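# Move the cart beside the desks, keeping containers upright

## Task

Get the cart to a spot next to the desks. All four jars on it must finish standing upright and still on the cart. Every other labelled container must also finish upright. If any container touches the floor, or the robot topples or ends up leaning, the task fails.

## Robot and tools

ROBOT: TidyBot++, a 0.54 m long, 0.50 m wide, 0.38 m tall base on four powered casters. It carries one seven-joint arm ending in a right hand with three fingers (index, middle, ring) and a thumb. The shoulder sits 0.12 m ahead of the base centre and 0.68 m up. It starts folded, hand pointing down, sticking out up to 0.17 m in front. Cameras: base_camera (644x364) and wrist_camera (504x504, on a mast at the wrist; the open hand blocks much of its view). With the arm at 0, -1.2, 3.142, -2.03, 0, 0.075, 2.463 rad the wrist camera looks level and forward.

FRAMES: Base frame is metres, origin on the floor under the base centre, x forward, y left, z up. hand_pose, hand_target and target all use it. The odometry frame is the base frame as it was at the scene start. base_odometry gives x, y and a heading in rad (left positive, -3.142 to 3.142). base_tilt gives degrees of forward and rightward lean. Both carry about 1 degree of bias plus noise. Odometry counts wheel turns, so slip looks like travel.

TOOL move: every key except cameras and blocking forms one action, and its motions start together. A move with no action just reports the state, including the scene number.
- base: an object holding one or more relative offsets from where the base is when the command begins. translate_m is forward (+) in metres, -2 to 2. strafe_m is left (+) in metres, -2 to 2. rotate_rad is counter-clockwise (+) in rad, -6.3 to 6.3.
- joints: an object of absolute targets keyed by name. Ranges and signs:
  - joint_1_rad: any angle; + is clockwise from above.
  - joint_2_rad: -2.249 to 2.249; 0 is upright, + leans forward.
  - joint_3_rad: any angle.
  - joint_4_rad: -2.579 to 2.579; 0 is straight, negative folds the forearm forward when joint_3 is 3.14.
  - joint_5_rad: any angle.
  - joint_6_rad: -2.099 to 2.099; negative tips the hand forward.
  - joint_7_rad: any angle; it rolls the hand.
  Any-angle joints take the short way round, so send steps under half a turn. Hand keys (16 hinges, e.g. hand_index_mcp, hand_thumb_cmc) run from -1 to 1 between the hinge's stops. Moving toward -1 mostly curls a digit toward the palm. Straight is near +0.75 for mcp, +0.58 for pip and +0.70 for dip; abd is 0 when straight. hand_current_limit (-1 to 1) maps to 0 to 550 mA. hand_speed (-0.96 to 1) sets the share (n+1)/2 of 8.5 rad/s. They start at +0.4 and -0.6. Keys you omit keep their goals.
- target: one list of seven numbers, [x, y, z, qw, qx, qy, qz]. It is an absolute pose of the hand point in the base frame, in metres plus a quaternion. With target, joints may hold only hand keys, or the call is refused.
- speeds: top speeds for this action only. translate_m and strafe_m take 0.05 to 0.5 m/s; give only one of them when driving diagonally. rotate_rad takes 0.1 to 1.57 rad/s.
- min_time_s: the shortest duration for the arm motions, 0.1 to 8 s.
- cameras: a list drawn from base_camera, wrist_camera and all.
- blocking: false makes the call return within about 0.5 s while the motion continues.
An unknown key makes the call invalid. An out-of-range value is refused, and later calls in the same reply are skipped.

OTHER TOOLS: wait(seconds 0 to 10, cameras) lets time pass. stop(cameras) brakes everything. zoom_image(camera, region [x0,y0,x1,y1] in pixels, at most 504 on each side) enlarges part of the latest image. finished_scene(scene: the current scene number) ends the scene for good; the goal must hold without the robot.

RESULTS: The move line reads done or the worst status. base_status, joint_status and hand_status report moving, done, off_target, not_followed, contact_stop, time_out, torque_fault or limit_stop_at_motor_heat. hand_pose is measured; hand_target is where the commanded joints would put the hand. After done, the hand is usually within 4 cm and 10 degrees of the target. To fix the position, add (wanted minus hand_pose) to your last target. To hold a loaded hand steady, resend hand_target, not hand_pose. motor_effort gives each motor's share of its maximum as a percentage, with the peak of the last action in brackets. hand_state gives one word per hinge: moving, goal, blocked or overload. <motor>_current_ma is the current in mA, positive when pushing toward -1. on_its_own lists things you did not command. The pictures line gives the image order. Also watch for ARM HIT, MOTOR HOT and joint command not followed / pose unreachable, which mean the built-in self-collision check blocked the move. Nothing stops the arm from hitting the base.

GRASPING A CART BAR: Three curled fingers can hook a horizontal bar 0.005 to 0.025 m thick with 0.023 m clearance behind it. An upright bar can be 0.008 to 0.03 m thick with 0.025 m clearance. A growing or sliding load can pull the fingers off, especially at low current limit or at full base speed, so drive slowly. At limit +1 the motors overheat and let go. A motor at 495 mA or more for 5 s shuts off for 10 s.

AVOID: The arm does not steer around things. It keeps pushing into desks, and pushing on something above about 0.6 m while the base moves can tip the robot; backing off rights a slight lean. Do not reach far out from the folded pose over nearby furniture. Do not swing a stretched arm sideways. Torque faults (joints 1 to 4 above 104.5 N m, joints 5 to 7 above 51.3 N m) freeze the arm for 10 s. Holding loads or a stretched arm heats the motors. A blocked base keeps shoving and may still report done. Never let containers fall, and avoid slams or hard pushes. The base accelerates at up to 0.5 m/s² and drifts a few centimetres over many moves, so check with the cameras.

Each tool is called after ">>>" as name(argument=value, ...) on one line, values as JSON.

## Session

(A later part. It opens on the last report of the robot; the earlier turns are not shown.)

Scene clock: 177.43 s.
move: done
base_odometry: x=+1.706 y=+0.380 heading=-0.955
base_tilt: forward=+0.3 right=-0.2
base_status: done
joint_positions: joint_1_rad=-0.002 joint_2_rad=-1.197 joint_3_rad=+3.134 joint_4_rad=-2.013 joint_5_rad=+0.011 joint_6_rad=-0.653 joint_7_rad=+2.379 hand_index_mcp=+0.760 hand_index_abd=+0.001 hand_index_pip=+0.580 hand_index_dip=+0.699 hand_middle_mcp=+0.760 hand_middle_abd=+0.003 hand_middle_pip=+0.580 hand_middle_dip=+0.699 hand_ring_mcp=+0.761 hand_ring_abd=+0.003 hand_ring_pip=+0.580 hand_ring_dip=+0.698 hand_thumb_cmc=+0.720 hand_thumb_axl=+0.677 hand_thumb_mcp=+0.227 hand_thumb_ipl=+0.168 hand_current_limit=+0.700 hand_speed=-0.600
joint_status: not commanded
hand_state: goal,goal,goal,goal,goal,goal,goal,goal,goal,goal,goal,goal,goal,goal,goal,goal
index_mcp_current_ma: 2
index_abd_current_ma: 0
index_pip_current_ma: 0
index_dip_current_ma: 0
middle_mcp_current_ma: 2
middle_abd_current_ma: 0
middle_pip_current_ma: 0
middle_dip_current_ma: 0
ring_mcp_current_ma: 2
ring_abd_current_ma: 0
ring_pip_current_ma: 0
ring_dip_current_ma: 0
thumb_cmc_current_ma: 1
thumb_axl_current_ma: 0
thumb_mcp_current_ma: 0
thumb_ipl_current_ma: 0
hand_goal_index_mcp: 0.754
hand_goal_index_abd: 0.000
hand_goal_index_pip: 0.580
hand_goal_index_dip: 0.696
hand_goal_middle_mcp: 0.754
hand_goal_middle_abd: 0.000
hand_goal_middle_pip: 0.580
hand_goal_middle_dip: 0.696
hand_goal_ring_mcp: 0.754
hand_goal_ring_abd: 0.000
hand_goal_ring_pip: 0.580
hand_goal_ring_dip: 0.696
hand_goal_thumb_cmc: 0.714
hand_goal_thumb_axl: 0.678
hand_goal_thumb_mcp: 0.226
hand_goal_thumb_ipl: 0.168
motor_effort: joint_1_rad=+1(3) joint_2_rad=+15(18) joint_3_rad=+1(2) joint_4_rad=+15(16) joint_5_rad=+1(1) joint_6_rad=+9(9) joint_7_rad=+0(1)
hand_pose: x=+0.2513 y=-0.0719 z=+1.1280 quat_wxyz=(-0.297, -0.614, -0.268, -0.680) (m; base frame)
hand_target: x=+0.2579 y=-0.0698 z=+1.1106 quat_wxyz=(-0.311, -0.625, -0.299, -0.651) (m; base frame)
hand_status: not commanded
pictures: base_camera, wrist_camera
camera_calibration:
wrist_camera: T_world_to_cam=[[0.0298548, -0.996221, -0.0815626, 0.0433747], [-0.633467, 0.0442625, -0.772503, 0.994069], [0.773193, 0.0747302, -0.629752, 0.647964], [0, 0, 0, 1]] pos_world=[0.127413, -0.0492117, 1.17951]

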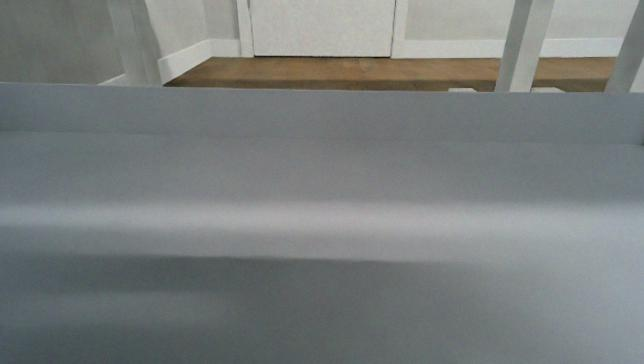

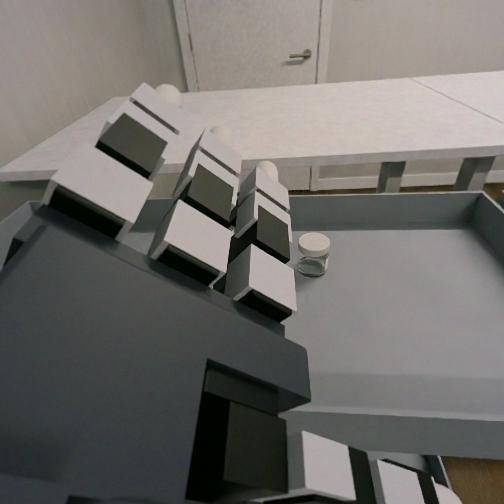

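>>> move(base={"translate_m":-0.05,"strafe_m":-0.2}, speeds={"strafe_m":0.2})

>>> move(base={"translate_m":0.14}, speeds={"translate_m":0.06}, cameras=["all"])

>>> zoom_image(camera="wrist_camera", region=[300, 50, 504, 254])

Scene clock: 182.97 s.
move: done
base_odometry: x=+1.513 y=+0.305 heading=-0.954
base_tilt: forward=+0.3 right=-0.2
base_status: done
joint_positions: joint_1_rad=-0.002 joint_2_rad=-1.197 joint_3_rad=+3.134 joint_4_rad=-2.013 joint_5_rad=+0.011 joint_6_rad=-0.653 joint_7_rad=+2.379 hand_index_mcp=+0.760 hand_index_abd=+0.001 hand_index_pip=+0.580 hand_index_dip=+0.699 hand_middle_mcp=+0.760 hand_middle_abd=+0.003 hand_middle_pip=+0.580 hand_middle_dip=+0.699 hand_ring_mcp=+0.761 hand_ring_abd=+0.003 hand_ring_pip=+0.580 hand_ring_dip=+0.698 hand_thumb_cmc=+0.720 hand_thumb_axl=+0.677 hand_thumb_mcp=+0.227 hand_thumb_ipl=+0.168 hand_current_limit=+0.700 hand_speed=-0.600
joint_status: not commanded
hand_state: goal,goal,goal,goal,goal,goal,goal,goal,goal,goal,goal,goal,goal,goal,goal,goal
index_mcp_current_ma: 2
index_abd_current_ma: 0
index_pip_current_ma: 0
index_dip_current_ma: 0
middle_mcp_current_ma: 2
middle_abd_current_ma: 0
middle_pip_current_ma: 0
middle_dip_current_ma: 0
ring_mcp_current_ma: 2
ring_abd_current_ma: 0
ring_pip_current_ma: 0
ring_dip_current_ma: 0
thumb_cmc_current_ma: 1
thumb_axl_current_ma: 0
thumb_mcp_current_ma: 0
thumb_ipl_current_ma: 0
hand_goal_index_mcp: 0.754
hand_goal_index_abd: 0.000
hand_goal_index_pip: 0.580
hand_goal_index_dip: 0.696
hand_goal_middle_mcp: 0.754
hand_goal_middle_abd: 0.000
hand_goal_middle_pip: 0.580
hand_goal_middle_dip: 0.696
hand_goal_ring_mcp: 0.754
hand_goal_ring_abd: 0.000
hand_goal_ring_pip: 0.580
hand_goal_ring_dip: 0.696
hand_goal_thumb_cmc: 0.714
hand_goal_thumb_axl: 0.678
hand_goal_thumb_mcp: 0.226
hand_goal_thumb_ipl: 0.168
motor_effort: joint_1_rad=+1(3) joint_2_rad=+16(16) joint_3_rad=+1(4) joint_4_rad=+15(16) joint_5_rad=+0(1) joint_6_rad=+9(10) joint_7_rad=+0(1)
hand_pose: x=+0.2513 y=-0.0719 z=+1.1279 quat_wxyz=(-0.298, -0.615, -0.267, -0.680) (m; base frame)
hand_target: x=+0.2579 y=-0.0698 z=+1.1106 quat_wxyz=(-0.311, -0.625, -0.299, -0.651) (m; base frame)
hand_status: not commanded
pictures: none

Scene clock: 186.13 s.
move: done
base_odometry: x=+1.594 y=+0.191 heading=-0.954
base_tilt: forward=-0.2 right=-0.3
base_status: done
joint_positions: joint_1_rad=-0.002 joint_2_rad=-1.198 joint_3_rad=+3.134 joint_4_rad=-2.013 joint_5_rad=+0.011 joint_6_rad=-0.653 joint_7_rad=+2.379 hand_index_mcp=+0.760 hand_index_abd=+0.001 hand_index_pip=+0.580 hand_index_dip=+0.699 hand_middle_mcp=+0.760 hand_middle_abd=+0.003 hand_middle_pip=+0.580 hand_middle_dip=+0.699 hand_ring_mcp=+0.761 hand_ring_abd=+0.003 hand_ring_pip=+0.580 hand_ring_dip=+0.698 hand_thumb_cmc=+0.720 hand_thumb_axl=+0.677 hand_thumb_mcp=+0.227 hand_thumb_ipl=+0.168 hand_current_limit=+0.700 hand_speed=-0.600
joint_status: not commanded
hand_state: goal,goal,goal,goal,goal,goal,goal,goal,goal,goal,goal,goal,goal,goal,goal,goal
index_mcp_current_ma: 2
index_abd_current_ma: 0
index_pip_current_ma: 0
index_dip_current_ma: 0
middle_mcp_current_ma: 2
middle_abd_current_ma: 0
middle_pip_current_ma: 0
middle_dip_current_ma: 0
ring_mcp_current_ma: 2
ring_abd_current_ma: 0
ring_pip_current_ma: 0
ring_dip_current_ma: 0
thumb_cmc_current_ma: 1
thumb_axl_current_ma: 0
thumb_mcp_current_ma: 0
thumb_ipl_current_ma: 0
hand_goal_index_mcp: 0.754
hand_goal_index_abd: 0.000
hand_goal_index_pip: 0.580
hand_goal_index_dip: 0.696
hand_goal_middle_mcp: 0.754
hand_goal_middle_abd: 0.000
hand_goal_middle_pip: 0.580
hand_goal_middle_dip: 0.696
hand_goal_ring_mcp: 0.754
hand_goal_ring_abd: 0.000
hand_goal_ring_pip: 0.580
hand_goal_ring_dip: 0.696
hand_goal_thumb_cmc: 0.714
hand_goal_thumb_axl: 0.678
hand_goal_thumb_mcp: 0.226
hand_goal_thumb_ipl: 0.168
motor_effort: joint_1_rad=+1(3) joint_2_rad=+15(19) joint_3_rad=+1(3) joint_4_rad=+15(17) joint_5_rad=+0(1) joint_6_rad=+9(9) joint_7_rad=+0(1)
hand_pose: x=+0.2508 y=-0.0719 z=+1.1280 quat_wxyz=(-0.298, -0.614, -0.267, -0.680) (m; base frame)
hand_target: x=+0.2579 y=-0.0698 z=+1.1106 quat_wxyz=(-0.311, -0.625, -0.299, -0.651) (m; base frame)
hand_status: not commanded
pictures: base_camera, wrist_camera
camera_calibration:
wrist_camera: T_world_to_cam=[[0.0295075, -0.996229, -0.0815906, 0.0434575], [-0.632802, 0.0445677, -0.77303, 0.994226], [0.773751, 0.0744409, -0.6291, 0.647439], [0, 0, 0, 1]] pos_world=[0.126909, -0.0492127, 1.17942]

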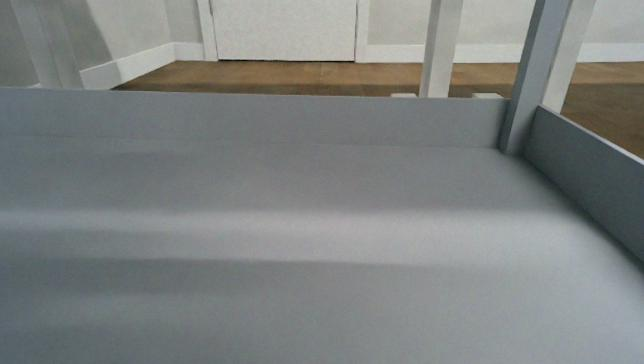

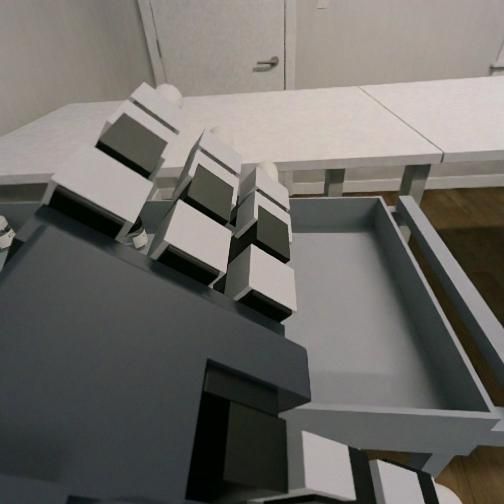

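Scaled by 2.471.

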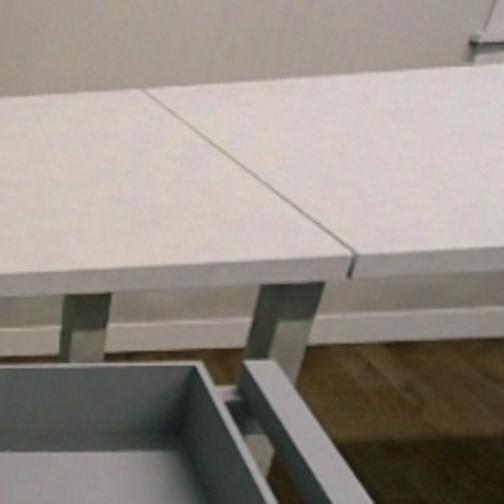

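>>> move(base={"translate_m":-0.25}, speeds={"translate_m":0.2}, cameras=["all"])

>>> zoom_image(camera="wrist_camera", region=[250, 50, 504, 304])

Scene clock: 193.37 s.
move: done
base_odometry: x=+1.449 y=+0.395 heading=-0.955
base_tilt: forward=+0.3 right=-0.2
base_status: done
joint_positions: joint_1_rad=-0.001 joint_2_rad=-1.198 joint_3_rad=+3.134 joint_4_rad=-2.014 joint_5_rad=+0.011 joint_6_rad=-0.654 joint_7_rad=+2.379 hand_index_mcp=+0.760 hand_index_abd=+0.001 hand_index_pip=+0.580 hand_index_dip=+0.699 hand_middle_mcp=+0.761 hand_middle_abd=+0.003 hand_middle_pip=+0.580 hand_middle_dip=+0.699 hand_ring_mcp=+0.761 hand_ring_abd=+0.003 hand_ring_pip=+0.580 hand_ring_dip=+0.698 hand_thumb_cmc=+0.720 hand_thumb_axl=+0.677 hand_thumb_mcp=+0.227 hand_thumb_ipl=+0.168 hand_current_limit=+0.700 hand_speed=-0.600
joint_status: not commanded
hand_state: goal,goal,goal,goal,goal,goal,goal,goal,goal,goal,goal,goal,goal,goal,goal,goal
index_mcp_current_ma: 2
index_abd_current_ma: 0
index_pip_current_ma: 0
index_dip_current_ma: 0
middle_mcp_current_ma: 2
middle_abd_current_ma: 0
middle_pip_current_ma: 0
middle_dip_current_ma: 0
ring_mcp_current_ma: 2
ring_abd_current_ma: 0
ring_pip_current_ma: 0
ring_dip_current_ma: 0
thumb_cmc_current_ma: 1
thumb_axl_current_ma: 0
thumb_mcp_current_ma: 0
thumb_ipl_current_ma: 0
hand_goal_index_mcp: 0.754
hand_goal_index_abd: 0.000
hand_goal_index_pip: 0.580
hand_goal_index_dip: 0.696
hand_goal_middle_mcp: 0.754
hand_goal_middle_abd: 0.000
hand_goal_middle_pip: 0.580
hand_goal_middle_dip: 0.696
hand_goal_ring_mcp: 0.754
hand_goal_ring_abd: 0.000
hand_goal_ring_pip: 0.580
hand_goal_ring_dip: 0.696
hand_goal_thumb_cmc: 0.714
hand_goal_thumb_axl: 0.678
hand_goal_thumb_mcp: 0.226
hand_goal_thumb_ipl: 0.168
motor_effort: joint_1_rad=+1(2) joint_2_rad=+15(18) joint_3_rad=+1(2) joint_4_rad=+15(17) joint_5_rad=+0(1) joint_6_rad=+9(10) joint_7_rad=+0(1)
hand_pose: x=+0.2512 y=-0.0720 z=+1.1273 quat_wxyz=(-0.298, -0.615, -0.268, -0.680) (m; base frame)
hand_target: x=+0.2579 y=-0.0698 z=+1.1106 quat_wxyz=(-0.311, -0.625, -0.299, -0.651) (m; base frame)
hand_status: not commanded
pictures: base_camera, wrist_camera
camera_calibration:
wrist_camera: T_world_to_cam=[[0.0290685, -0.996235, -0.0816798, 0.0434701], [-0.634244, 0.0447755, -0.771836, 0.993023], [0.772587, 0.074241, -0.630554, 0.648654], [0, 0, 0, 1]] pos_world=[0.127414, -0.0493134, 1.17901]

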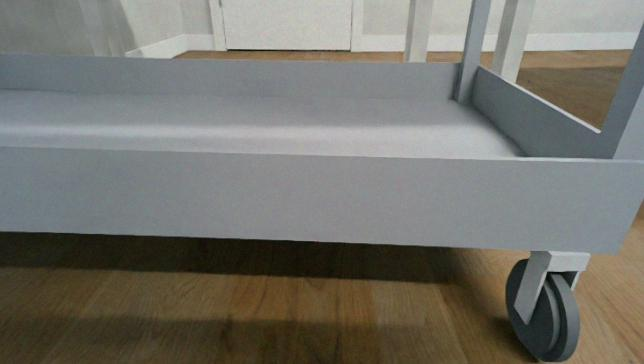

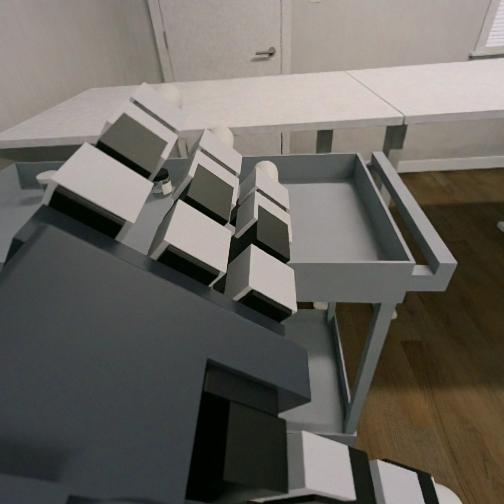

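Scaled by 1.984.

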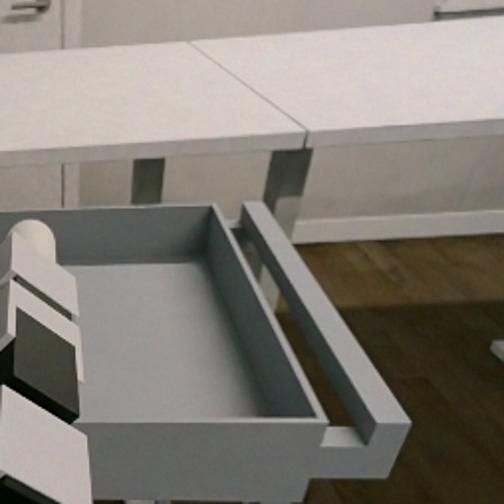

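>>> finished_scene(scene=1)

The scene is finished: the task was done.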